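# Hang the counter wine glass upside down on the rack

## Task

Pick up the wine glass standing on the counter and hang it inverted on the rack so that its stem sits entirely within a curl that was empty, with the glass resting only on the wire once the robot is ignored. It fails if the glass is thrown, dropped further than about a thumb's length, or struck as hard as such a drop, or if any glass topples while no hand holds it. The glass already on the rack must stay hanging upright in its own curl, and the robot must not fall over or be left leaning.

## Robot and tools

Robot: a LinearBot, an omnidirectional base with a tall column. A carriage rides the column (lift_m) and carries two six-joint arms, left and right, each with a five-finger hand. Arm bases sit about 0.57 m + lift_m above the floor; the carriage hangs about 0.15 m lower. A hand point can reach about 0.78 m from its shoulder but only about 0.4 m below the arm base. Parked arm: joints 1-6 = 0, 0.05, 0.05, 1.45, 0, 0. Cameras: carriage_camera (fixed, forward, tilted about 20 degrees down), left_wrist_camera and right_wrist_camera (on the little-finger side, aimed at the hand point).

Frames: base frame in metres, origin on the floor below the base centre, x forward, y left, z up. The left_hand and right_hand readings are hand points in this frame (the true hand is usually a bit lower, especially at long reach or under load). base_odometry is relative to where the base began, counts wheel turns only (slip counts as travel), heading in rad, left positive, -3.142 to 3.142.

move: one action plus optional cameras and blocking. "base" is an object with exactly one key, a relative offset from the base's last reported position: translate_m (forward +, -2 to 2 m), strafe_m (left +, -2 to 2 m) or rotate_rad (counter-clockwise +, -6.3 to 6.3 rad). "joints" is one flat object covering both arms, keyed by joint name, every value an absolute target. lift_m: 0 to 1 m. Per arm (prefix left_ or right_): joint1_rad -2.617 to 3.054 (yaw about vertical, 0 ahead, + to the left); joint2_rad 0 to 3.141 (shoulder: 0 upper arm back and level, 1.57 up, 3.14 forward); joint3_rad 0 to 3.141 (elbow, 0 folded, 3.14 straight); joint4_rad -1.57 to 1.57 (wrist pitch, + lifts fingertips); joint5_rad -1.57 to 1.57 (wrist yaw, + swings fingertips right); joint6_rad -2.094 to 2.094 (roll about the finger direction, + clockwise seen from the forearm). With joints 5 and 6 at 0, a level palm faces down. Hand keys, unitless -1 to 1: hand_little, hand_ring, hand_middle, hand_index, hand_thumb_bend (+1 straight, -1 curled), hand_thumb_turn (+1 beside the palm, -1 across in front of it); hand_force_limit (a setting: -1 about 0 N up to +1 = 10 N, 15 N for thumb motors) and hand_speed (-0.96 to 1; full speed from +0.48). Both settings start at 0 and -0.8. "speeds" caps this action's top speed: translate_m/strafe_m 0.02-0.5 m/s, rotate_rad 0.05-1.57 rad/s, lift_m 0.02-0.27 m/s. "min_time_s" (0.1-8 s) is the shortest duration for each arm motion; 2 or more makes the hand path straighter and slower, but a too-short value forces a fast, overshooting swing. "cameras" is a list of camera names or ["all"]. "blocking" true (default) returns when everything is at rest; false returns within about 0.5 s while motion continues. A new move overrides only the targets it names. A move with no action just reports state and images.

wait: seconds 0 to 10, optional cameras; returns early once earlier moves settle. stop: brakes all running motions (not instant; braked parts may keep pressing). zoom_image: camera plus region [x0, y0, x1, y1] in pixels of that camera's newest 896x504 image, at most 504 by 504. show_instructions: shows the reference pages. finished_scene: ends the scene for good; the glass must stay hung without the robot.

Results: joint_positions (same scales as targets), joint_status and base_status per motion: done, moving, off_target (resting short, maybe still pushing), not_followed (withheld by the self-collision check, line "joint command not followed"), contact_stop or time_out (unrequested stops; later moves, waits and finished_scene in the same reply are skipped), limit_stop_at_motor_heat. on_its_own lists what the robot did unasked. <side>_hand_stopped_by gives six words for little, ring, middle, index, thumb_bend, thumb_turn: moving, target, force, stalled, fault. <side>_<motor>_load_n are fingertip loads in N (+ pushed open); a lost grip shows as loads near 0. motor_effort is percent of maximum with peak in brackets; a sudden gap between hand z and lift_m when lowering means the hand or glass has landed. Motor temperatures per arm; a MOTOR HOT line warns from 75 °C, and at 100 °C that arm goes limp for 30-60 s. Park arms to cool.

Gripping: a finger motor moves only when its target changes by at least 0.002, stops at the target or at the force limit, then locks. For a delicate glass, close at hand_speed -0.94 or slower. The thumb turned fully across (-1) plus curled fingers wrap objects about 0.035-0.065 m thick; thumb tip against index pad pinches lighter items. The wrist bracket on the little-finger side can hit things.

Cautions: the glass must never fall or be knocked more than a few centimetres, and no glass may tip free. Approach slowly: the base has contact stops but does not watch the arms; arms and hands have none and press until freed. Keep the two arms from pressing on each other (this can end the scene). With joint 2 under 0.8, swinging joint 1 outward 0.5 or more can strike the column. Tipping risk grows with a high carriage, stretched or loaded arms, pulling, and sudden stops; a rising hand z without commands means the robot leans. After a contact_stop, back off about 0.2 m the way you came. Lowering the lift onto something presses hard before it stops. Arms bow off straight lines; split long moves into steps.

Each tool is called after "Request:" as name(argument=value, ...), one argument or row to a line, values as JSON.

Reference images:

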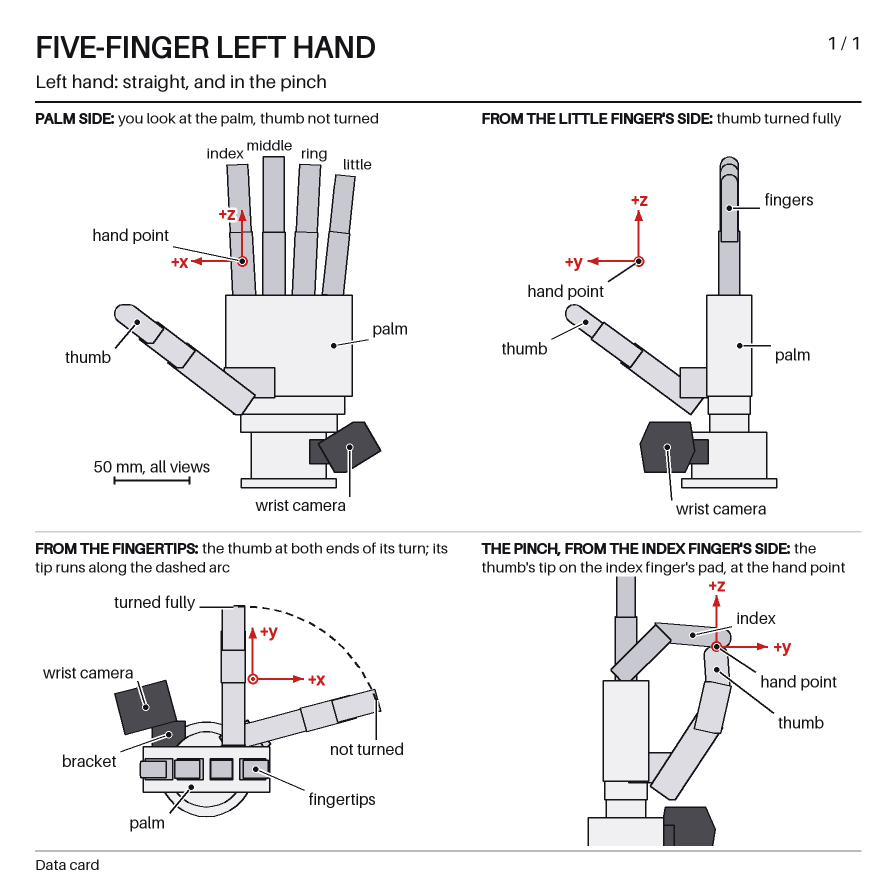

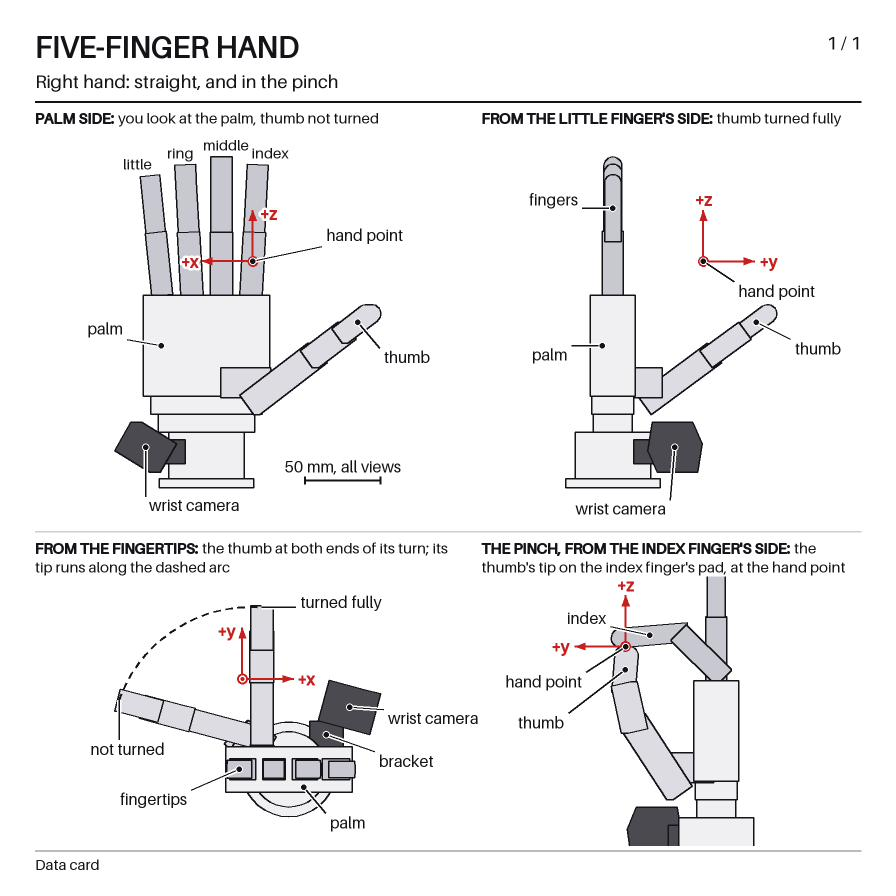

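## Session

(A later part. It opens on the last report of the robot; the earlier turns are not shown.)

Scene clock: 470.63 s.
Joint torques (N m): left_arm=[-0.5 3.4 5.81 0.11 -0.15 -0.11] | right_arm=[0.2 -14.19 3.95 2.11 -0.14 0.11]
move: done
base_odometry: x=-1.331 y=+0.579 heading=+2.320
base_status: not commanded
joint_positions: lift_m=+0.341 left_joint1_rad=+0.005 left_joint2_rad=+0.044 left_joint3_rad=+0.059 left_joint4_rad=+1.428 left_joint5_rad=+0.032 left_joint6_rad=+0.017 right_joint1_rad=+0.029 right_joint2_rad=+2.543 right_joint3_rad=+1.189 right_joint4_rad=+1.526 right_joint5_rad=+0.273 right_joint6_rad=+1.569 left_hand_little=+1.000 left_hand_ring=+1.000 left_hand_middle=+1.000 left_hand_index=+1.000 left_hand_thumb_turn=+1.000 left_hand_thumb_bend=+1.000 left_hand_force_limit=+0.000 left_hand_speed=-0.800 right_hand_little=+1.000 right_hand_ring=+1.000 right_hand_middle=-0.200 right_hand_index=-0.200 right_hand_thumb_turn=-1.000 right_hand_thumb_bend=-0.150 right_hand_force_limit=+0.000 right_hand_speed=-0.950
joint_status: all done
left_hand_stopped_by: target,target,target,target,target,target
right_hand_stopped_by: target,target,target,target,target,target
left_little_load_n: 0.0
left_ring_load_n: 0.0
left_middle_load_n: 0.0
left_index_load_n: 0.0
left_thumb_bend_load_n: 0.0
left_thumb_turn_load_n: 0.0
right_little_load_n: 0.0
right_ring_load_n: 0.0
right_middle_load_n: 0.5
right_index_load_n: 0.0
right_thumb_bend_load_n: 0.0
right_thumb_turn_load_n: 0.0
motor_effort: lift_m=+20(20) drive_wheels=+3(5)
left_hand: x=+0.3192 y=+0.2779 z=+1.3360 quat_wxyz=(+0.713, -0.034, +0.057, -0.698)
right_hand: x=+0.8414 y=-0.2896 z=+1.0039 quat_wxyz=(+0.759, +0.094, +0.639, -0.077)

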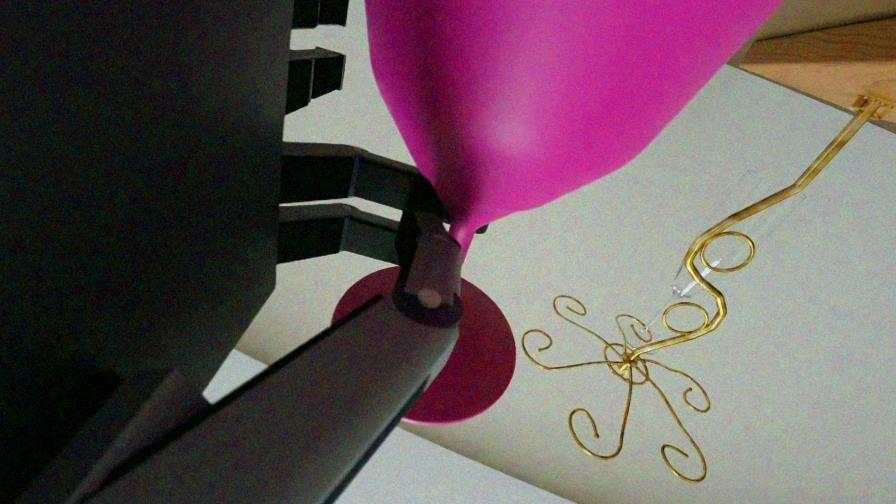

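Request:
move(
  joints={"right_hand_index": 0.1, "right_hand_middle": 0.2},
)

Request:
move(
  joints={"right_hand_index": 0.6, "right_hand_middle": 0.6},
)

Request:
move(
  base={"translate_m": -0.02},
  speeds={"translate_m": 0.03},
  cameras=["right_wrist_camera", "carriage_camera"],
)

Request:
move(
  joints={"right_joint1_rad": 0.049, "right_hand_thumb_bend": -0.05},
  min_time_s=1.0,
  cameras=["right_wrist_camera"],
)

Scene clock: 474.33 s.
Joint torques (N m): left_arm=[-0.46 3.34 5.71 0.12 -0.14 -0.09] | right_arm=[0.21 -14.19 3.95 2.12 -0.14 0.11]
move: done
base_odometry: x=-1.331 y=+0.579 heading=+2.320
base_status: not commanded
joint_positions: lift_m=+0.341 left_joint1_rad=+0.005 left_joint2_rad=+0.044 left_joint3_rad=+0.059 left_joint4_rad=+1.428 left_joint5_rad=+0.032 left_joint6_rad=+0.017 right_joint1_rad=+0.029 right_joint2_rad=+2.543 right_joint3_rad=+1.189 right_joint4_rad=+1.526 right_joint5_rad=+0.273 right_joint6_rad=+1.569 left_hand_little=+1.000 left_hand_ring=+1.000 left_hand_middle=+1.000 left_hand_index=+1.000 left_hand_thumb_turn=+1.000 left_hand_thumb_bend=+1.000 left_hand_force_limit=+0.000 left_hand_speed=-0.800 right_hand_little=+1.000 right_hand_ring=+1.000 right_hand_middle=+0.200 right_hand_index=+0.100 right_hand_thumb_turn=-1.000 right_hand_thumb_bend=-0.150 right_hand_force_limit=+0.000 right_hand_speed=-0.950
joint_status: all done
left_hand_stopped_by: target,target,target,target,target,target
right_hand_stopped_by: target,target,target,target,target,target
left_little_load_n: -0.5
left_ring_load_n: 0.0
left_middle_load_n: 0.0
left_index_load_n: 0.0
left_thumb_bend_load_n: 0.0
left_thumb_turn_load_n: 0.0
right_little_load_n: 0.0
right_ring_load_n: 0.0
right_middle_load_n: 0.0
right_index_load_n: -0.5
right_thumb_bend_load_n: 0.0
right_thumb_turn_load_n: -0.5
motor_effort: lift_m=+20(21) drive_wheels=+3(6)
left_hand: x=+0.3192 y=+0.2779 z=+1.3360 quat_wxyz=(+0.713, -0.034, +0.057, -0.698)
right_hand: x=+0.8414 y=-0.2896 z=+1.0039 quat_wxyz=(+0.759, +0.094, +0.639, -0.077)
pictures: none

Scene clock: 478.33 s.
Joint torques (N m): left_arm=[-0.44 3.3 5.79 0.11 -0.14 -0.09] | right_arm=[0.21 -14.19 3.97 2.12 -0.14 0.1]
move: done
base_odometry: x=-1.331 y=+0.579 heading=+2.320
base_status: not commanded
joint_positions: lift_m=+0.341 left_joint1_rad=+0.005 left_joint2_rad=+0.044 left_joint3_rad=+0.059 left_joint4_rad=+1.428 left_joint5_rad=+0.032 left_joint6_rad=+0.017 right_joint1_rad=+0.029 right_joint2_rad=+2.543 right_joint3_rad=+1.189 right_joint4_rad=+1.526 right_joint5_rad=+0.273 right_joint6_rad=+1.569 left_hand_little=+1.000 left_hand_ring=+1.000 left_hand_middle=+1.000 left_hand_index=+1.000 left_hand_thumb_turn=+1.000 left_hand_thumb_bend=+1.000 left_hand_force_limit=+0.000 left_hand_speed=-0.800 right_hand_little=+1.000 right_hand_ring=+1.000 right_hand_middle=+0.600 right_hand_index=+0.600 right_hand_thumb_turn=-1.000 right_hand_thumb_bend=-0.150 right_hand_force_limit=+0.000 right_hand_speed=-0.950
joint_status: all done
left_hand_stopped_by: target,target,target,target,target,target
right_hand_stopped_by: target,target,target,target,target,target
left_little_load_n: 0.0
left_ring_load_n: 0.0
left_middle_load_n: 0.5
left_index_load_n: 0.0
left_thumb_bend_load_n: 0.0
left_thumb_turn_load_n: 0.0
right_little_load_n: 0.0
right_ring_load_n: 0.0
right_middle_load_n: 0.0
right_index_load_n: 0.0
right_thumb_bend_load_n: 0.0
right_thumb_turn_load_n: 0.0
motor_effort: lift_m=+20(21) drive_wheels=+2(5)
left_hand: x=+0.3192 y=+0.2779 z=+1.3360 quat_wxyz=(+0.713, -0.034, +0.057, -0.698)
right_hand: x=+0.8414 y=-0.2896 z=+1.0039 quat_wxyz=(+0.759, +0.094, +0.639, -0.077)
pictures: none

Scene clock: 479.43 s.
Joint torques (N m): left_arm=[-0.46 3.4 5.83 0.21 -0.17 -0.1] | right_arm=[0.06 -14.04 3.93 2.14 -0.15 0.1]
move: done
base_odometry: x=-1.318 y=+0.565 heading=+2.320
base_status: done
joint_positions: lift_m=+0.341 left_joint1_rad=+0.005 left_joint2_rad=+0.044 left_joint3_rad=+0.059 left_joint4_rad=+1.427 left_joint5_rad=+0.032 left_joint6_rad=+0.017 right_joint1_rad=+0.029 right_joint2_rad=+2.543 right_joint3_rad=+1.189 right_joint4_rad=+1.525 right_joint5_rad=+0.273 right_joint6_rad=+1.569 left_hand_little=+1.000 left_hand_ring=+1.000 left_hand_middle=+1.000 left_hand_index=+1.000 left_hand_thumb_turn=+1.000 left_hand_thumb_bend=+1.000 left_hand_force_limit=+0.000 left_hand_speed=-0.800 right_hand_little=+1.000 right_hand_ring=+1.000 right_hand_middle=+0.600 right_hand_index=+0.600 right_hand_thumb_turn=-1.000 right_hand_thumb_bend=-0.150 right_hand_force_limit=+0.000 right_hand_speed=-0.950
joint_status: not commanded
left_hand_stopped_by: target,target,target,target,target,target
right_hand_stopped_by: target,target,target,target,target,target
left_little_load_n: 0.0
left_ring_load_n: 0.0
left_middle_load_n: -0.5
left_index_load_n: 0.0
left_thumb_bend_load_n: 0.0
left_thumb_turn_load_n: 0.0
right_little_load_n: 0.0
right_ring_load_n: 0.0
right_middle_load_n: 0.0
right_index_load_n: 0.0
right_thumb_bend_load_n: 0.0
right_thumb_turn_load_n: -0.5
motor_effort: lift_m=+20(20) drive_wheels=+0(5)
left_hand: x=+0.3193 y=+0.2779 z=+1.3360 quat_wxyz=(+0.713, -0.034, +0.057, -0.698)
right_hand: x=+0.8415 y=-0.2896 z=+1.0037 quat_wxyz=(+0.759, +0.094, +0.639, -0.077)
pictures: carriage_camera, right_wrist_camera

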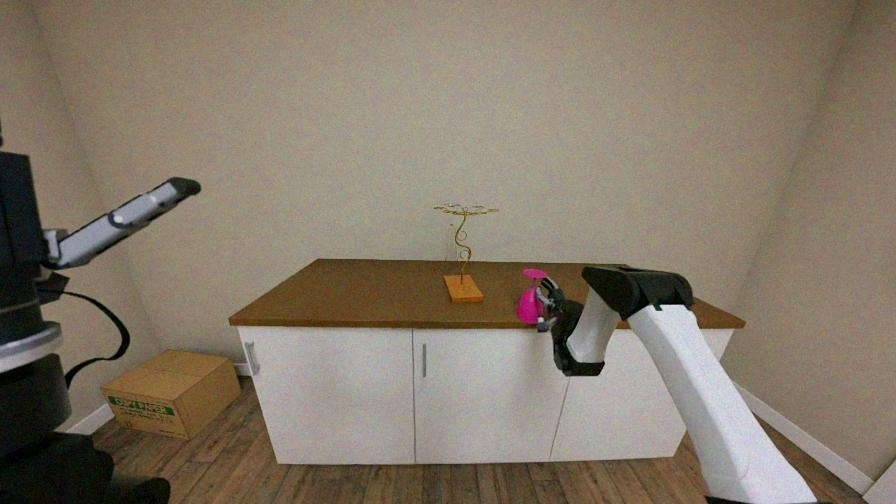

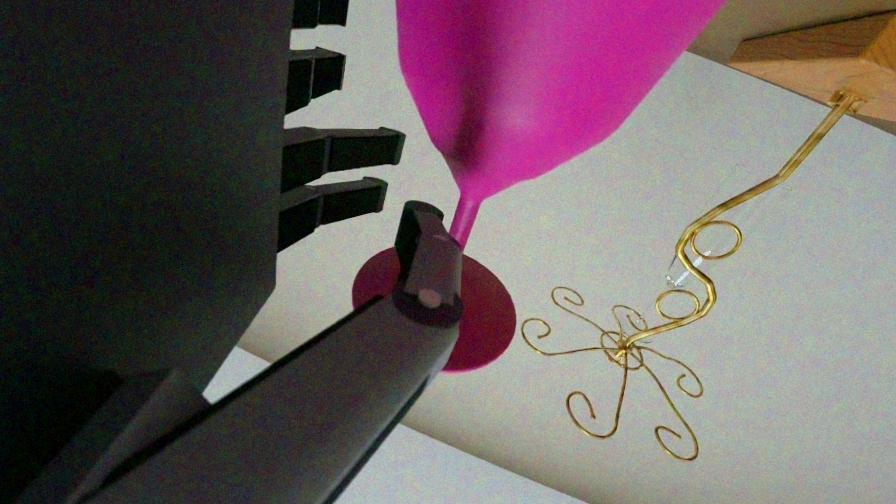

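Scene clock: 481.30 s.
Joint torques (N m): left_arm=[-0.44 3.28 5.83 0.13 -0.17 -0.08] | right_arm=[0.21 -14.11 3.96 2.12 -0.14 0.1]
Motor temperatures (°C): left_arm=[26 35 42 33 26 26] | right_arm=[26 55 36 44 24 26]
move: done
base_odometry: x=-1.318 y=+0.565 heading=+2.320
base_status: not commanded
joint_positions: lift_m=+0.341 left_joint1_rad=+0.005 left_joint2_rad=+0.044 left_joint3_rad=+0.059 left_joint4_rad=+1.428 left_joint5_rad=+0.032 left_joint6_rad=+0.017 right_joint1_rad=+0.044 right_joint2_rad=+2.543 right_joint3_rad=+1.189 right_joint4_rad=+1.525 right_joint5_rad=+0.273 right_joint6_rad=+1.569 left_hand_little=+1.000 left_hand_ring=+1.000 left_hand_middle=+1.000 left_hand_index=+1.000 left_hand_thumb_turn=+1.000 left_hand_thumb_bend=+1.000 left_hand_force_limit=+0.000 left_hand_speed=-0.800 right_hand_little=+1.000 right_hand_ring=+1.000 right_hand_middle=+0.600 right_hand_index=+0.600 right_hand_thumb_turn=-1.000 right_hand_thumb_bend=-0.050 right_hand_force_limit=+0.000 right_hand_speed=-0.950
joint_status: all done
left_hand_stopped_by: target,target,target,target,target,target
right_hand_stopped_by: target,target,target,target,target,target
left_little_load_n: 0.0
left_ring_load_n: 0.0
left_middle_load_n: 0.0
left_index_load_n: 0.0
left_thumb_bend_load_n: 0.5
left_thumb_turn_load_n: 0.0
right_little_load_n: 0.0
right_ring_load_n: 0.0
right_middle_load_n: 0.0
right_index_load_n: 0.0
right_thumb_bend_load_n: 0.0
right_thumb_turn_load_n: 0.0
motor_effort: lift_m=+20(21) drive_wheels=+0(3)
left_hand: x=+0.3192 y=+0.2779 z=+1.3360 quat_wxyz=(+0.713, -0.034, +0.057, -0.698)
right_hand: x=+0.8410 y=-0.2805 z=+1.0037 quat_wxyz=(+0.760, +0.089, +0.640, -0.072)

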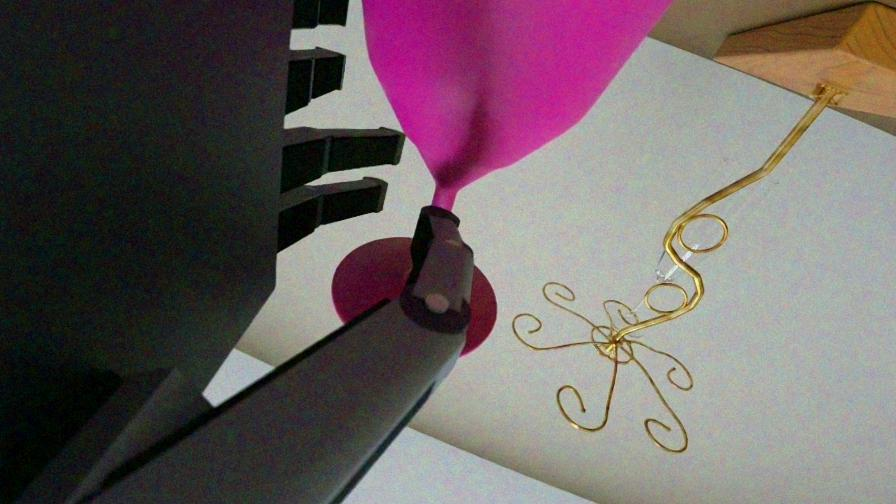

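Request:
move(
  joints={"right_joint1_rad": 0.035, "right_hand_thumb_bend": 0.06},
  min_time_s=1.0,
  cameras=["right_wrist_camera"],
)

Request:
zoom_image(
  camera="right_wrist_camera",
  region=[280, 100, 600, 400],
)

Scene clock: 484.83 s.
Joint torques (N m): left_arm=[-0.5 3.34 5.76 0.11 -0.14 -0.09] | right_arm=[-0.58 -14.17 3.96 2.12 -0.14 0.1]
Motor temperatures (°C): left_arm=[26 35 42 33 26 26] | right_arm=[26 55 36 44 24 26]
move: done
base_odometry: x=-1.318 y=+0.565 heading=+2.320
base_status: not commanded
joint_positions: lift_m=+0.341 left_joint1_rad=+0.005 left_joint2_rad=+0.044 left_joint3_rad=+0.059 left_joint4_rad=+1.428 left_joint5_rad=+0.032 left_joint6_rad=+0.017 right_joint1_rad=+0.041 right_joint2_rad=+2.543 right_joint3_rad=+1.189 right_joint4_rad=+1.525 right_joint5_rad=+0.273 right_joint6_rad=+1.569 left_hand_little=+1.000 left_hand_ring=+1.000 left_hand_middle=+1.000 left_hand_index=+1.000 left_hand_thumb_turn=+1.000 left_hand_thumb_bend=+1.000 left_hand_force_limit=+0.000 left_hand_speed=-0.800 right_hand_little=+1.000 right_hand_ring=+1.000 right_hand_middle=+0.600 right_hand_index=+0.600 right_hand_thumb_turn=-1.000 right_hand_thumb_bend=+0.060 right_hand_force_limit=+0.000 right_hand_speed=-0.950
joint_status: all done
left_hand_stopped_by: target,target,target,target,target,target
right_hand_stopped_by: target,target,target,target,target,target
left_little_load_n: 0.0
left_ring_load_n: 0.0
left_middle_load_n: 0.0
left_index_load_n: 0.0
left_thumb_bend_load_n: 0.0
left_thumb_turn_load_n: 0.0
right_little_load_n: 0.0
right_ring_load_n: 0.0
right_middle_load_n: 0.0
right_index_load_n: 0.0
right_thumb_bend_load_n: 0.0
right_thumb_turn_load_n: 0.0
motor_effort: lift_m=+20(21) drive_wheels=+0(3)
left_hand: x=+0.3192 y=+0.2779 z=+1.3360 quat_wxyz=(+0.713, -0.034, +0.057, -0.698)
right_hand: x=+0.8411 y=-0.2826 z=+1.0037 quat_wxyz=(+0.760, +0.090, +0.640, -0.073)

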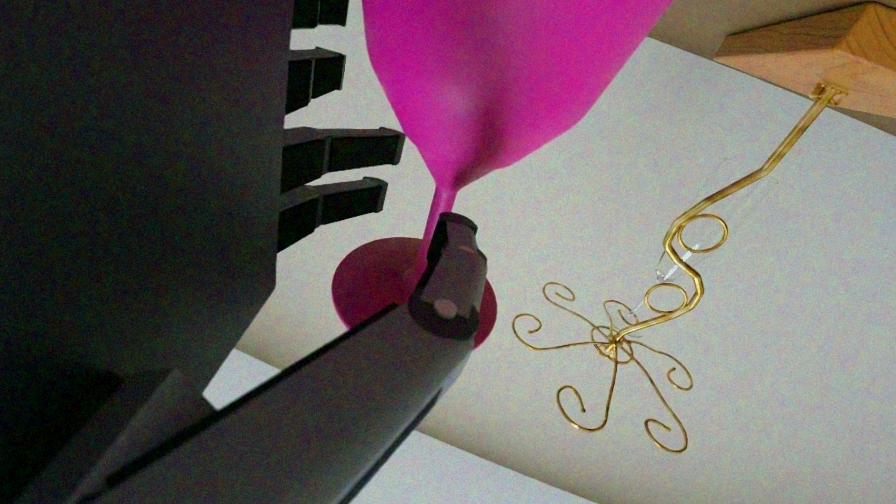

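Scaled by 1.575 from the camera's image (finer frame: 1280x720).

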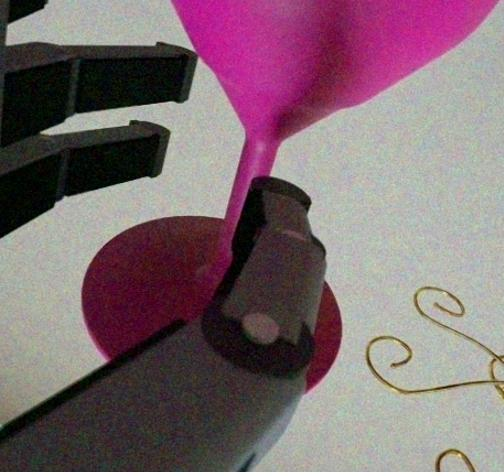

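Request:
move(
  base={"translate_m": 0.015},
  joints={"right_hand_thumb_bend": 0.0},
  speeds={"translate_m": 0.03},
  cameras=["right_wrist_camera"],
)

Request:
zoom_image(
  camera="right_wrist_camera",
  region=[280, 100, 600, 400],
)

Scene clock: 486.43 s.
Joint torques (N m): left_arm=[-0.49 3.37 5.83 0.08 -0.14 -0.09] | right_arm=[-0.58 -14.24 3.97 2.14 -0.14 0.1]
Motor temperatures (°C): left_arm=[26 35 42 33 26 26] | right_arm=[26 55 36 44 24 26]
move: done
base_odometry: x=-1.328 y=+0.576 heading=+2.319
base_status: done
joint_positions: lift_m=+0.341 left_joint1_rad=+0.005 left_joint2_rad=+0.044 left_joint3_rad=+0.059 left_joint4_rad=+1.427 left_joint5_rad=+0.032 left_joint6_rad=+0.017 right_joint1_rad=+0.041 right_joint2_rad=+2.543 right_joint3_rad=+1.189 right_joint4_rad=+1.524 right_joint5_rad=+0.273 right_joint6_rad=+1.569 left_hand_little=+1.000 left_hand_ring=+1.000 left_hand_middle=+1.000 left_hand_index=+1.000 left_hand_thumb_turn=+1.000 left_hand_thumb_bend=+1.000 left_hand_force_limit=+0.000 left_hand_speed=-0.800 right_hand_little=+1.000 right_hand_ring=+1.000 right_hand_middle=+0.600 right_hand_index=+0.600 right_hand_thumb_turn=-1.000 right_hand_thumb_bend=+0.000 right_hand_force_limit=+0.000 right_hand_speed=-0.950
joint_status: all done
left_hand_stopped_by: target,target,target,target,target,target
right_hand_stopped_by: target,target,target,target,target,target
left_little_load_n: 0.0
left_ring_load_n: 0.0
left_middle_load_n: 0.0
left_index_load_n: 0.0
left_thumb_bend_load_n: 0.0
left_thumb_turn_load_n: 0.0
right_little_load_n: 0.0
right_ring_load_n: 0.0
right_middle_load_n: 0.5
right_index_load_n: 0.0
right_thumb_bend_load_n: 0.0
right_thumb_turn_load_n: -0.5
motor_effort: lift_m=+20(20) drive_wheels=-1(5)
left_hand: x=+0.3193 y=+0.2779 z=+1.3360 quat_wxyz=(+0.713, -0.034, +0.057, -0.698)
right_hand: x=+0.8412 y=-0.2826 z=+1.0035 quat_wxyz=(+0.759, +0.090, +0.640, -0.073)

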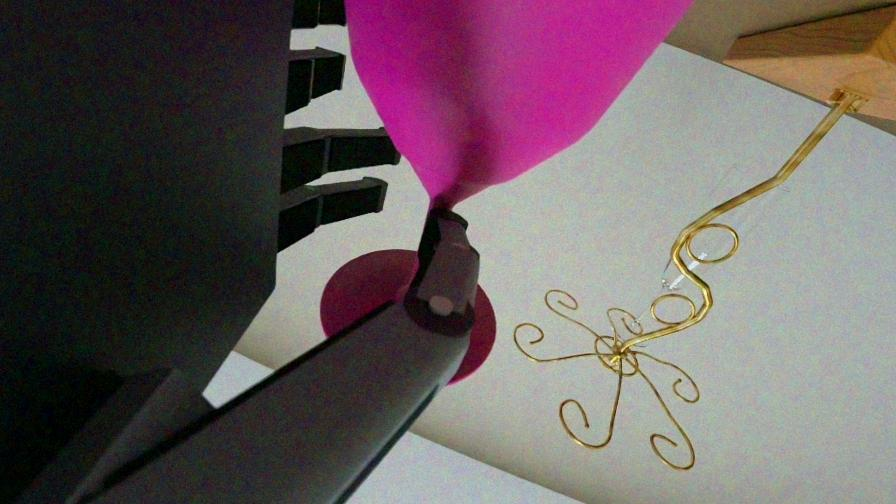

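Scaled by 1.575 from the camera's image (finer frame: 1280x720).

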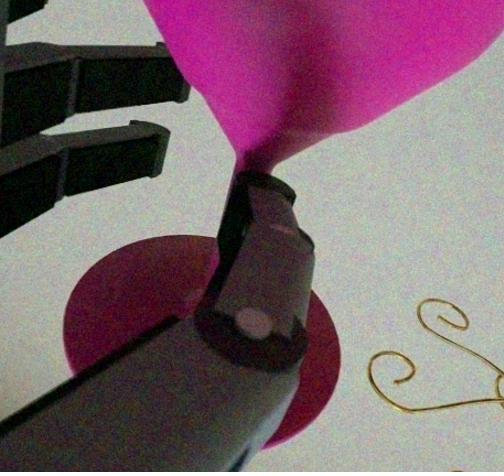

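Request:
move(
  joints={"right_hand_index": 0.05, "right_hand_middle": 0.1, "right_hand_force_limit": -0.6},
)

Request:
move(
  joints={"right_hand_index": -0.15, "right_hand_middle": -0.1},
  cameras=["right_wrist_camera"],
)

Request:
zoom_image(
  camera="right_wrist_camera",
  region=[280, 100, 600, 400],
)

Scene clock: 491.07 s.
Joint torques (N m): left_arm=[-0.49 3.3 5.78 0.12 -0.13 -0.08] | right_arm=[-0.58 -14.17 3.96 2.13 -0.14 0.11]
Motor temperatures (°C): left_arm=[26 35 42 33 26 26] | right_arm=[26 55 36 44 24 26]
move: done
base_odometry: x=-1.328 y=+0.576 heading=+2.319
base_status: not commanded
joint_positions: lift_m=+0.341 left_joint1_rad=+0.005 left_joint2_rad=+0.044 left_joint3_rad=+0.059 left_joint4_rad=+1.427 left_joint5_rad=+0.032 left_joint6_rad=+0.017 right_joint1_rad=+0.041 right_joint2_rad=+2.543 right_joint3_rad=+1.189 right_joint4_rad=+1.524 right_joint5_rad=+0.273 right_joint6_rad=+1.569 left_hand_little=+1.000 left_hand_ring=+1.000 left_hand_middle=+1.000 left_hand_index=+1.000 left_hand_thumb_turn=+1.000 left_hand_thumb_bend=+1.000 left_hand_force_limit=+0.000 left_hand_speed=-0.800 right_hand_little=+1.000 right_hand_ring=+1.000 right_hand_middle=+0.100 right_hand_index=+0.050 right_hand_thumb_turn=-1.000 right_hand_thumb_bend=+0.000 right_hand_force_limit=-0.600 right_hand_speed=-0.950
joint_status: all done
left_hand_stopped_by: target,target,target,target,target,target
right_hand_stopped_by: target,target,target,target,target,target
left_little_load_n: 0.0
left_ring_load_n: -0.5
left_middle_load_n: 0.0
left_index_load_n: 0.0
left_thumb_bend_load_n: 0.0
left_thumb_turn_load_n: 0.0
right_little_load_n: 0.0
right_ring_load_n: 0.0
right_middle_load_n: 0.0
right_index_load_n: 0.0
right_thumb_bend_load_n: 0.0
right_thumb_turn_load_n: -0.5
motor_effort: lift_m=+20(21) drive_wheels=-2(4)
left_hand: x=+0.3193 y=+0.2779 z=+1.3360 quat_wxyz=(+0.713, -0.034, +0.057, -0.698)
right_hand: x=+0.8412 y=-0.2826 z=+1.0035 quat_wxyz=(+0.759, +0.090, +0.640, -0.073)
pictures: none

Scene clock: 492.47 s.
Joint torques (N m): left_arm=[-0.55 3.34 5.83 0.12 -0.15 -0.1] | right_arm=[-0.58 -14.11 3.95 2.13 -0.14 0.11]
Motor temperatures (°C): left_arm=[26 35 42 33 26 26] | right_arm=[26 55 36 44 24 26]
move: off_target
base_odometry: x=-1.328 y=+0.576 heading=+2.319
base_status: not commanded
joint_positions: lift_m=+0.341 left_joint1_rad=+0.005 left_joint2_rad=+0.044 left_joint3_rad=+0.059 left_joint4_rad=+1.427 left_joint5_rad=+0.032 left_joint6_rad=+0.017 right_joint1_rad=+0.041 right_joint2_rad=+2.543 right_joint3_rad=+1.189 right_joint4_rad=+1.524 right_joint5_rad=+0.273 right_joint6_rad=+1.569 left_hand_little=+1.000 left_hand_ring=+1.000 left_hand_middle=+1.000 left_hand_index=+1.000 left_hand_thumb_turn=+1.000 left_hand_thumb_bend=+1.000 left_hand_force_limit=+0.000 left_hand_speed=-0.800 right_hand_little=+1.000 right_hand_ring=+1.000 right_hand_middle=-0.045 right_hand_index=-0.043 right_hand_thumb_turn=-1.000 right_hand_thumb_bend=+0.000 right_hand_force_limit=-0.600 right_hand_speed=-0.950
joint_status: right_hand_middle off_target (ended at -0.045, target -0.100); right_hand_index off_target (ended at -0.043, target -0.150)
left_hand_stopped_by: target,target,target,target,target,target
right_hand_stopped_by: target,target,force,force,target,target
left_little_load_n: 0.0
left_ring_load_n: 0.0
left_middle_load_n: 0.0
left_index_load_n: 0.0
left_thumb_bend_load_n: 0.0
left_thumb_turn_load_n: 0.0
right_little_load_n: 0.0
right_ring_load_n: 0.0
right_middle_load_n: 2.5
right_index_load_n: 1.5
right_thumb_bend_load_n: 2.0
right_thumb_turn_load_n: -0.5
motor_effort: lift_m=+20(20) drive_wheels=-3(4)
left_hand: x=+0.3193 y=+0.2779 z=+1.3360 quat_wxyz=(+0.713, -0.034, +0.057, -0.698)
right_hand: x=+0.8412 y=-0.2826 z=+1.0035 quat_wxyz=(+0.759, +0.090, +0.640, -0.073)

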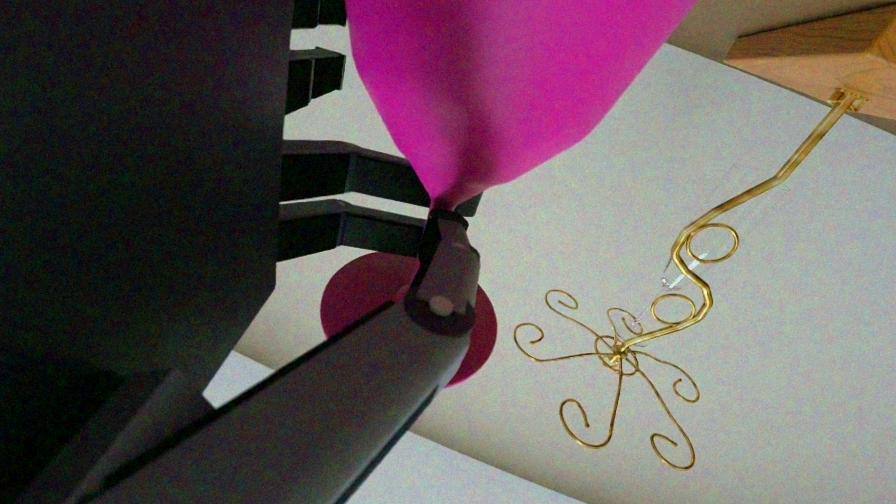

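Scaled by 1.575 from the camera's image (finer frame: 1280x720).

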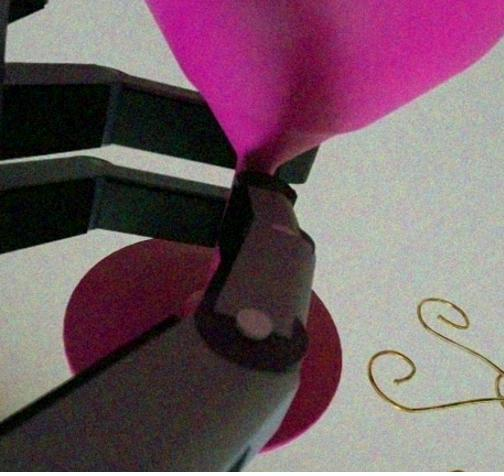

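Request:
move(
  joints={"right_hand_index": -0.16, "right_hand_middle": -0.12, "right_hand_force_limit": -0.35},
  cameras=["right_wrist_camera"],
)

Request:
zoom_image(
  camera="right_wrist_camera",
  region=[280, 100, 600, 400],
)

Scene clock: 493.03 s.
Joint torques (N m): left_arm=[-0.5 3.36 5.76 0.13 -0.12 -0.09] | right_arm=[-0.58 -14.16 3.96 2.11 -0.14 0.11]
Motor temperatures (°C): left_arm=[26 35 42 33 26 26] | right_arm=[26 55 36 44 24 26]
move: off_target
base_odometry: x=-1.328 y=+0.576 heading=+2.319
base_status: not commanded
joint_positions: lift_m=+0.341 left_joint1_rad=+0.005 left_joint2_rad=+0.044 left_joint3_rad=+0.059 left_joint4_rad=+1.427 left_joint5_rad=+0.032 left_joint6_rad=+0.017 right_joint1_rad=+0.041 right_joint2_rad=+2.543 right_joint3_rad=+1.189 right_joint4_rad=+1.524 right_joint5_rad=+0.273 right_joint6_rad=+1.569 left_hand_little=+1.000 left_hand_ring=+1.000 left_hand_middle=+1.000 left_hand_index=+1.000 left_hand_thumb_turn=+1.000 left_hand_thumb_bend=+1.000 left_hand_force_limit=+0.000 left_hand_speed=-0.800 right_hand_little=+1.000 right_hand_ring=+1.000 right_hand_middle=-0.049 right_hand_index=-0.051 right_hand_thumb_turn=-1.000 right_hand_thumb_bend=+0.000 right_hand_force_limit=-0.350 right_hand_speed=-0.950
joint_status: right_hand_middle off_target (ended at -0.049, target -0.120); right_hand_index off_target (ended at -0.051, target -0.160); the others done
left_hand_stopped_by: target,target,target,target,target,target
right_hand_stopped_by: target,target,force,force,target,target
left_little_load_n: 0.0
left_ring_load_n: 0.0
left_middle_load_n: 0.0
left_index_load_n: 0.0
left_thumb_bend_load_n: 0.0
left_thumb_turn_load_n: 0.0
right_little_load_n: 0.0
right_ring_load_n: 0.0
right_middle_load_n: 3.0
right_index_load_n: 3.5
right_thumb_bend_load_n: 2.0
right_thumb_turn_load_n: -0.5
motor_effort: lift_m=+20(21) drive_wheels=-1(3)
left_hand: x=+0.3193 y=+0.2779 z=+1.3360 quat_wxyz=(+0.713, -0.034, +0.057, -0.698)
right_hand: x=+0.8412 y=-0.2826 z=+1.0035 quat_wxyz=(+0.759, +0.090, +0.640, -0.073)

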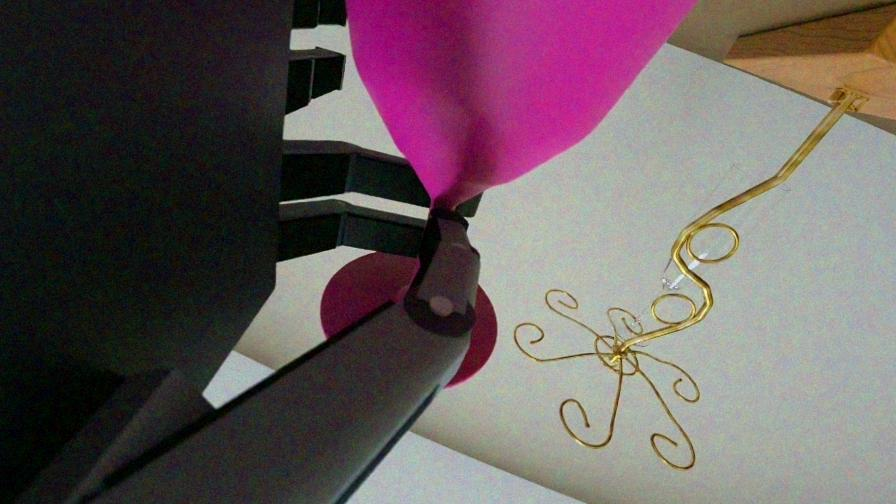

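Scaled by 1.575 from the camera's image (finer frame: 1280x720).

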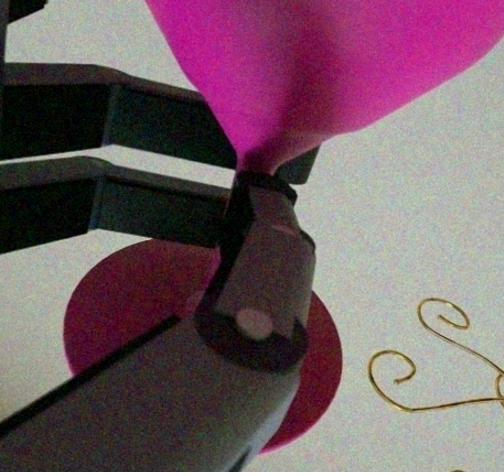

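Request:
move(
  joints={"right_hand_index": -0.17, "right_hand_middle": -0.13, "right_hand_force_limit": -0.12},
  cameras=["right_wrist_camera"],
)

Request:
move(
  joints={"right_hand_index": -0.18, "right_hand_middle": -0.14, "right_hand_force_limit": 0.08},
  cameras=["right_wrist_camera"],
)

Request:
zoom_image(
  camera="right_wrist_camera",
  region=[280, 100, 600, 400],
)

Scene clock: 493.63 s.
Joint torques (N m): left_arm=[-0.44 3.3 5.83 0.11 -0.15 -0.11] | right_arm=[-0.58 -14.19 3.95 2.12 -0.14 0.11]
Motor temperatures (°C): left_arm=[26 35 42 33 26 26] | right_arm=[26 55 36 44 24 26]
move: off_target
base_odometry: x=-1.328 y=+0.576 heading=+2.319
base_status: not commanded
joint_positions: lift_m=+0.341 left_joint1_rad=+0.005 left_joint2_rad=+0.044 left_joint3_rad=+0.059 left_joint4_rad=+1.427 left_joint5_rad=+0.032 left_joint6_rad=+0.017 right_joint1_rad=+0.041 right_joint2_rad=+2.543 right_joint3_rad=+1.189 right_joint4_rad=+1.525 right_joint5_rad=+0.273 right_joint6_rad=+1.569 left_hand_little=+1.000 left_hand_ring=+1.000 left_hand_middle=+1.000 left_hand_index=+1.000 left_hand_thumb_turn=+1.000 left_hand_thumb_bend=+1.000 left_hand_force_limit=+0.000 left_hand_speed=-0.800 right_hand_little=+1.000 right_hand_ring=+1.000 right_hand_middle=-0.057 right_hand_index=-0.059 right_hand_thumb_turn=-1.000 right_hand_thumb_bend=+0.001 right_hand_force_limit=-0.120 right_hand_speed=-0.950
joint_status: right_hand_middle off_target (ended at -0.057, target -0.130); right_hand_index off_target (ended at -0.059, target -0.170); the others done
left_hand_stopped_by: target,target,target,target,target,target
right_hand_stopped_by: target,target,force,force,target,target
left_little_load_n: 0.0
left_ring_load_n: 0.0
left_middle_load_n: 0.0
left_index_load_n: 0.0
left_thumb_bend_load_n: 0.0
left_thumb_turn_load_n: 0.0
right_little_load_n: 0.0
right_ring_load_n: 0.0
right_middle_load_n: 4.5
right_index_load_n: 5.5
right_thumb_bend_load_n: 3.5
right_thumb_turn_load_n: -0.5
motor_effort: lift_m=+20(20) drive_wheels=-3(4)
left_hand: x=+0.3193 y=+0.2779 z=+1.3360 quat_wxyz=(+0.713, -0.034, +0.057, -0.698)
right_hand: x=+0.8412 y=-0.2826 z=+1.0036 quat_wxyz=(+0.759, +0.090, +0.640, -0.073)

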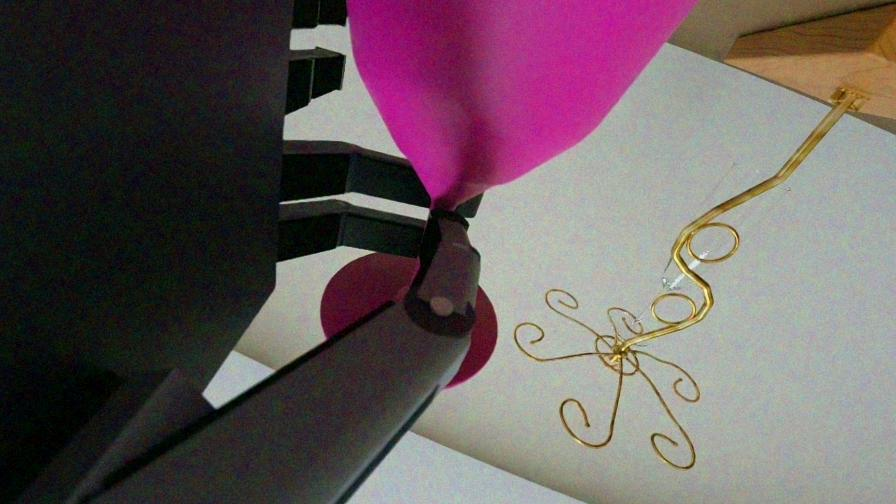

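Scene clock: 494.07 s.
Joint torques (N m): left_arm=[-0.51 3.26 5.83 0.12 -0.15 -0.1] | right_arm=[-0.58 -14.17 3.95 2.12 -0.14 0.11]
Motor temperatures (°C): left_arm=[26 35 42 33 26 26] | right_arm=[26 55 36 44 24 26]
move: off_target
base_odometry: x=-1.328 y=+0.576 heading=+2.319
base_status: not commanded
joint_positions: lift_m=+0.341 left_joint1_rad=+0.005 left_joint2_rad=+0.044 left_joint3_rad=+0.059 left_joint4_rad=+1.427 left_joint5_rad=+0.032 left_joint6_rad=+0.017 right_joint1_rad=+0.041 right_joint2_rad=+2.543 right_joint3_rad=+1.189 right_joint4_rad=+1.525 right_joint5_rad=+0.273 right_joint6_rad=+1.569 left_hand_little=+1.000 left_hand_ring=+1.000 left_hand_middle=+1.000 left_hand_index=+1.000 left_hand_thumb_turn=+1.000 left_hand_thumb_bend=+1.000 left_hand_force_limit=+0.000 left_hand_speed=-0.800 right_hand_little=+1.000 right_hand_ring=+1.000 right_hand_middle=-0.064 right_hand_index=-0.062 right_hand_thumb_turn=-1.000 right_hand_thumb_bend=+0.001 right_hand_force_limit=+0.080 right_hand_speed=-0.950
joint_status: right_hand_middle off_target (ended at -0.064, target -0.140); right_hand_index off_target (ended at -0.062, target -0.180); the others done
left_hand_stopped_by: target,target,target,target,target,target
right_hand_stopped_by: target,target,force,force,target,target
left_little_load_n: 0.0
left_ring_load_n: 0.0
left_middle_load_n: 0.0
left_index_load_n: 0.0
left_thumb_bend_load_n: 0.0
left_thumb_turn_load_n: 0.0
right_little_load_n: 0.0
right_ring_load_n: 0.0
right_middle_load_n: 6.5
right_index_load_n: 6.0
right_thumb_bend_load_n: 4.0
right_thumb_turn_load_n: -1.0
motor_effort: lift_m=+20(20) drive_wheels=-1(2)
left_hand: x=+0.3193 y=+0.2779 z=+1.3360 quat_wxyz=(+0.713, -0.034, +0.057, -0.698)
right_hand: x=+0.8411 y=-0.2826 z=+1.0037 quat_wxyz=(+0.760, +0.090, +0.640, -0.073)

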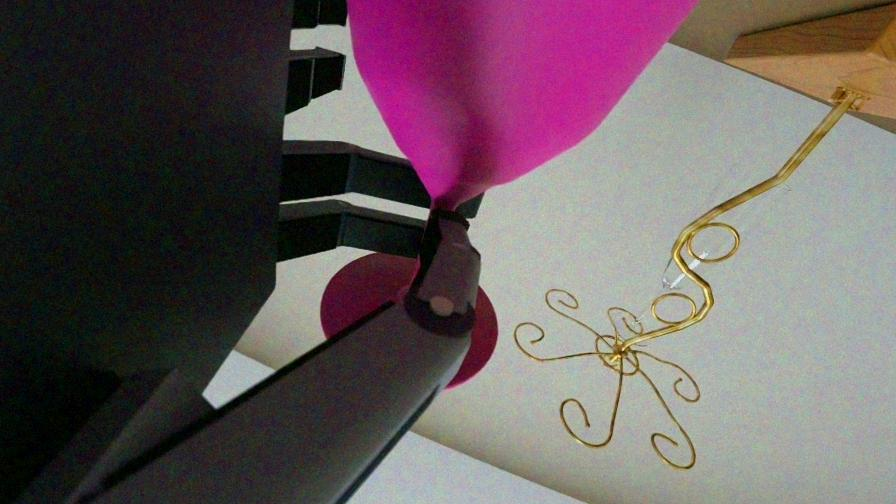

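Scaled by 1.575 from the camera's image (finer frame: 1280x720).

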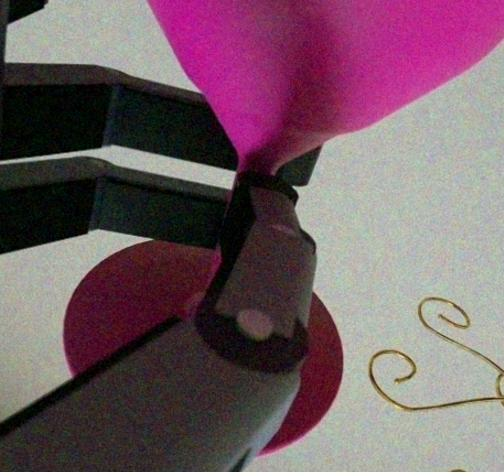

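Request:
move(
  joints={"lift_m": 0.3455},
  speeds={"lift_m": 0.02},
  cameras=["right_wrist_camera"],
)

Request:
zoom_image(
  camera="right_wrist_camera",
  region=[280, 100, 600, 400],
)

Request:
move(
  joints={"lift_m": 0.375},
  speeds={"lift_m": 0.04},
  cameras=["right_wrist_camera", "carriage_camera"],
)

Request:
zoom_image(
  camera="right_wrist_camera",
  region=[280, 100, 600, 400],
)

Request:
zoom_image(
  camera="carriage_camera",
  region=[490, 250, 610, 350],
)

Scene clock: 494.80 s.
Joint torques (N m): left_arm=[-0.51 3.25 5.82 0.09 -0.16 -0.07] | right_arm=[-0.65 -14.24 3.93 2.09 -0.14 0.11]
Motor temperatures (°C): left_arm=[26 35 42 33 26 26] | right_arm=[26 55 36 44 24 26]
move: done
base_odometry: x=-1.328 y=+0.576 heading=+2.319
base_status: not commanded
joint_positions: lift_m=+0.345 left_joint1_rad=+0.005 left_joint2_rad=+0.044 left_joint3_rad=+0.059 left_joint4_rad=+1.428 left_joint5_rad=+0.032 left_joint6_rad=+0.017 right_joint1_rad=+0.041 right_joint2_rad=+2.543 right_joint3_rad=+1.189 right_joint4_rad=+1.525 right_joint5_rad=+0.273 right_joint6_rad=+1.569 left_hand_little=+1.000 left_hand_ring=+1.000 left_hand_middle=+1.000 left_hand_index=+1.000 left_hand_thumb_turn=+1.000 left_hand_thumb_bend=+1.000 left_hand_force_limit=+0.000 left_hand_speed=-0.800 right_hand_little=+1.000 right_hand_ring=+1.000 right_hand_middle=-0.065 right_hand_index=-0.063 right_hand_thumb_turn=-1.000 right_hand_thumb_bend=+0.000 right_hand_force_limit=+0.080 right_hand_speed=-0.950
joint_status: all done
left_hand_stopped_by: target,target,target,target,target,target
right_hand_stopped_by: target,target,force,force,target,target
left_little_load_n: 0.0
left_ring_load_n: -0.5
left_middle_load_n: 0.0
left_index_load_n: 0.0
left_thumb_bend_load_n: 0.0
left_thumb_turn_load_n: 0.0
right_little_load_n: 0.0
right_ring_load_n: 0.0
right_middle_load_n: 1.5
right_index_load_n: 1.5
right_thumb_bend_load_n: 1.5
right_thumb_turn_load_n: -0.5
motor_effort: lift_m=+23(25) drive_wheels=+0(3)
left_hand: x=+0.3190 y=+0.2779 z=+1.3407 quat_wxyz=(+0.713, -0.034, +0.056, -0.698)
right_hand: x=+0.8412 y=-0.2826 z=+1.0081 quat_wxyz=(+0.759, +0.090, +0.640, -0.073)

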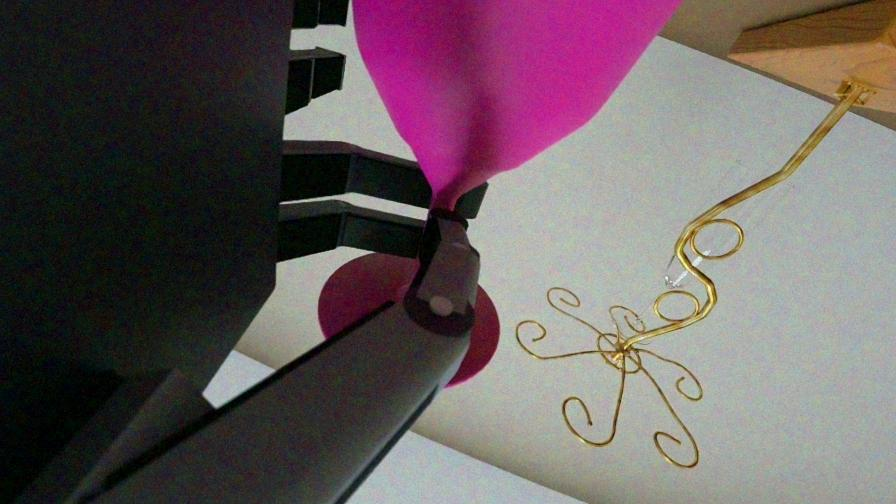

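Scaled by 1.575 from the camera's image (finer frame: 1280x720).

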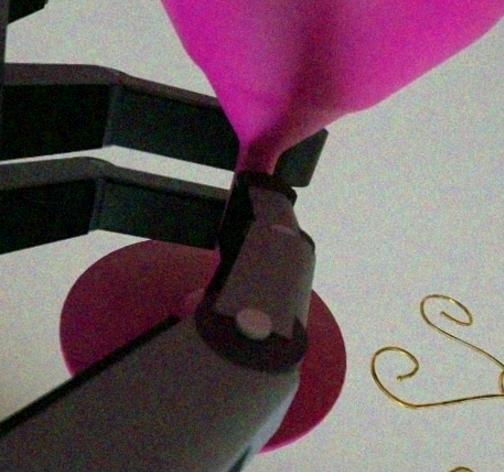

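Scene clock: 495.97 s.
Joint torques (N m): left_arm=[-0.43 3.21 5.79 0.11 -0.15 -0.11] | right_arm=[-0.58 -14.19 3.89 2.21 -0.12 0.11]
Motor temperatures (°C): left_arm=[26 35 42 33 26 26] | right_arm=[26 55 36 44 24 26]
move: done
base_odometry: x=-1.328 y=+0.576 heading=+2.319
base_status: not commanded
joint_positions: lift_m=+0.375 left_joint1_rad=+0.005 left_joint2_rad=+0.044 left_joint3_rad=+0.059 left_joint4_rad=+1.428 left_joint5_rad=+0.032 left_joint6_rad=+0.017 right_joint1_rad=+0.041 right_joint2_rad=+2.543 right_joint3_rad=+1.189 right_joint4_rad=+1.517 right_joint5_rad=+0.273 right_joint6_rad=+1.569 left_hand_little=+1.000 left_hand_ring=+1.000 left_hand_middle=+1.000 left_hand_index=+1.000 left_hand_thumb_turn=+1.000 left_hand_thumb_bend=+1.000 left_hand_force_limit=+0.000 left_hand_speed=-0.800 right_hand_little=+1.000 right_hand_ring=+1.000 right_hand_middle=-0.065 right_hand_index=-0.063 right_hand_thumb_turn=-1.000 right_hand_thumb_bend=+0.000 right_hand_force_limit=+0.080 right_hand_speed=-0.950
joint_status: all done
left_hand_stopped_by: target,target,target,target,target,target
right_hand_stopped_by: target,target,force,force,target,target
left_little_load_n: 0.0
left_ring_load_n: 0.0
left_middle_load_n: 0.0
left_index_load_n: 0.0
left_thumb_bend_load_n: 0.0
left_thumb_turn_load_n: 0.0
right_little_load_n: 0.0
right_ring_load_n: 0.0
right_middle_load_n: 0.0
right_index_load_n: 0.5
right_thumb_bend_load_n: 0.0
right_thumb_turn_load_n: -0.5
motor_effort: lift_m=+23(26) drive_wheels=-1(5)
left_hand: x=+0.3194 y=+0.2779 z=+1.3700 quat_wxyz=(+0.713, -0.034, +0.057, -0.698)
right_hand: x=+0.8418 y=-0.2826 z=+1.0356 quat_wxyz=(+0.757, +0.090, +0.643, -0.074)
pictures: carriage_camera, right_wrist_camera

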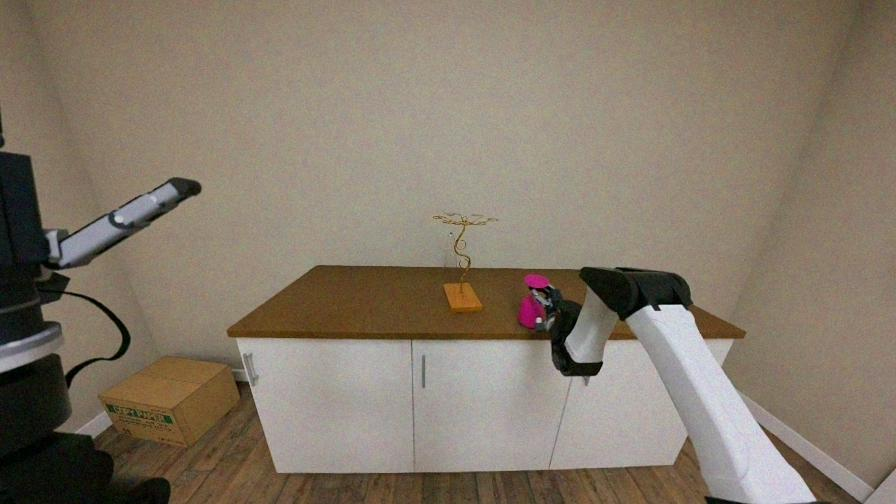

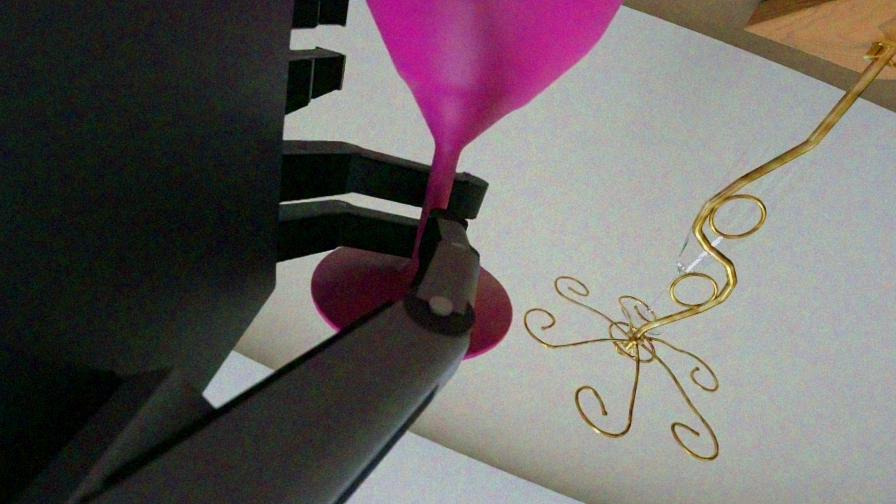

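Scaled by 1.575 from the camera's image (finer frame: 1280x720).

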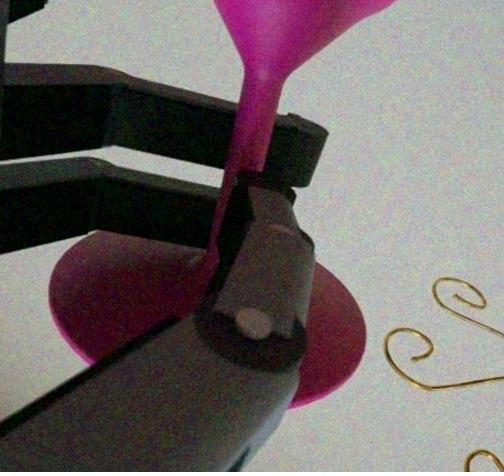

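Scaled by 4.200 from the camera's image (finer frame: 1280x720).

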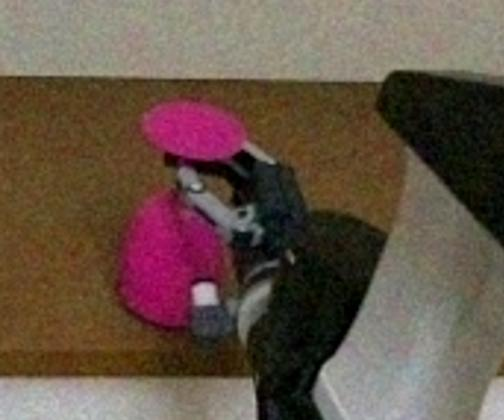

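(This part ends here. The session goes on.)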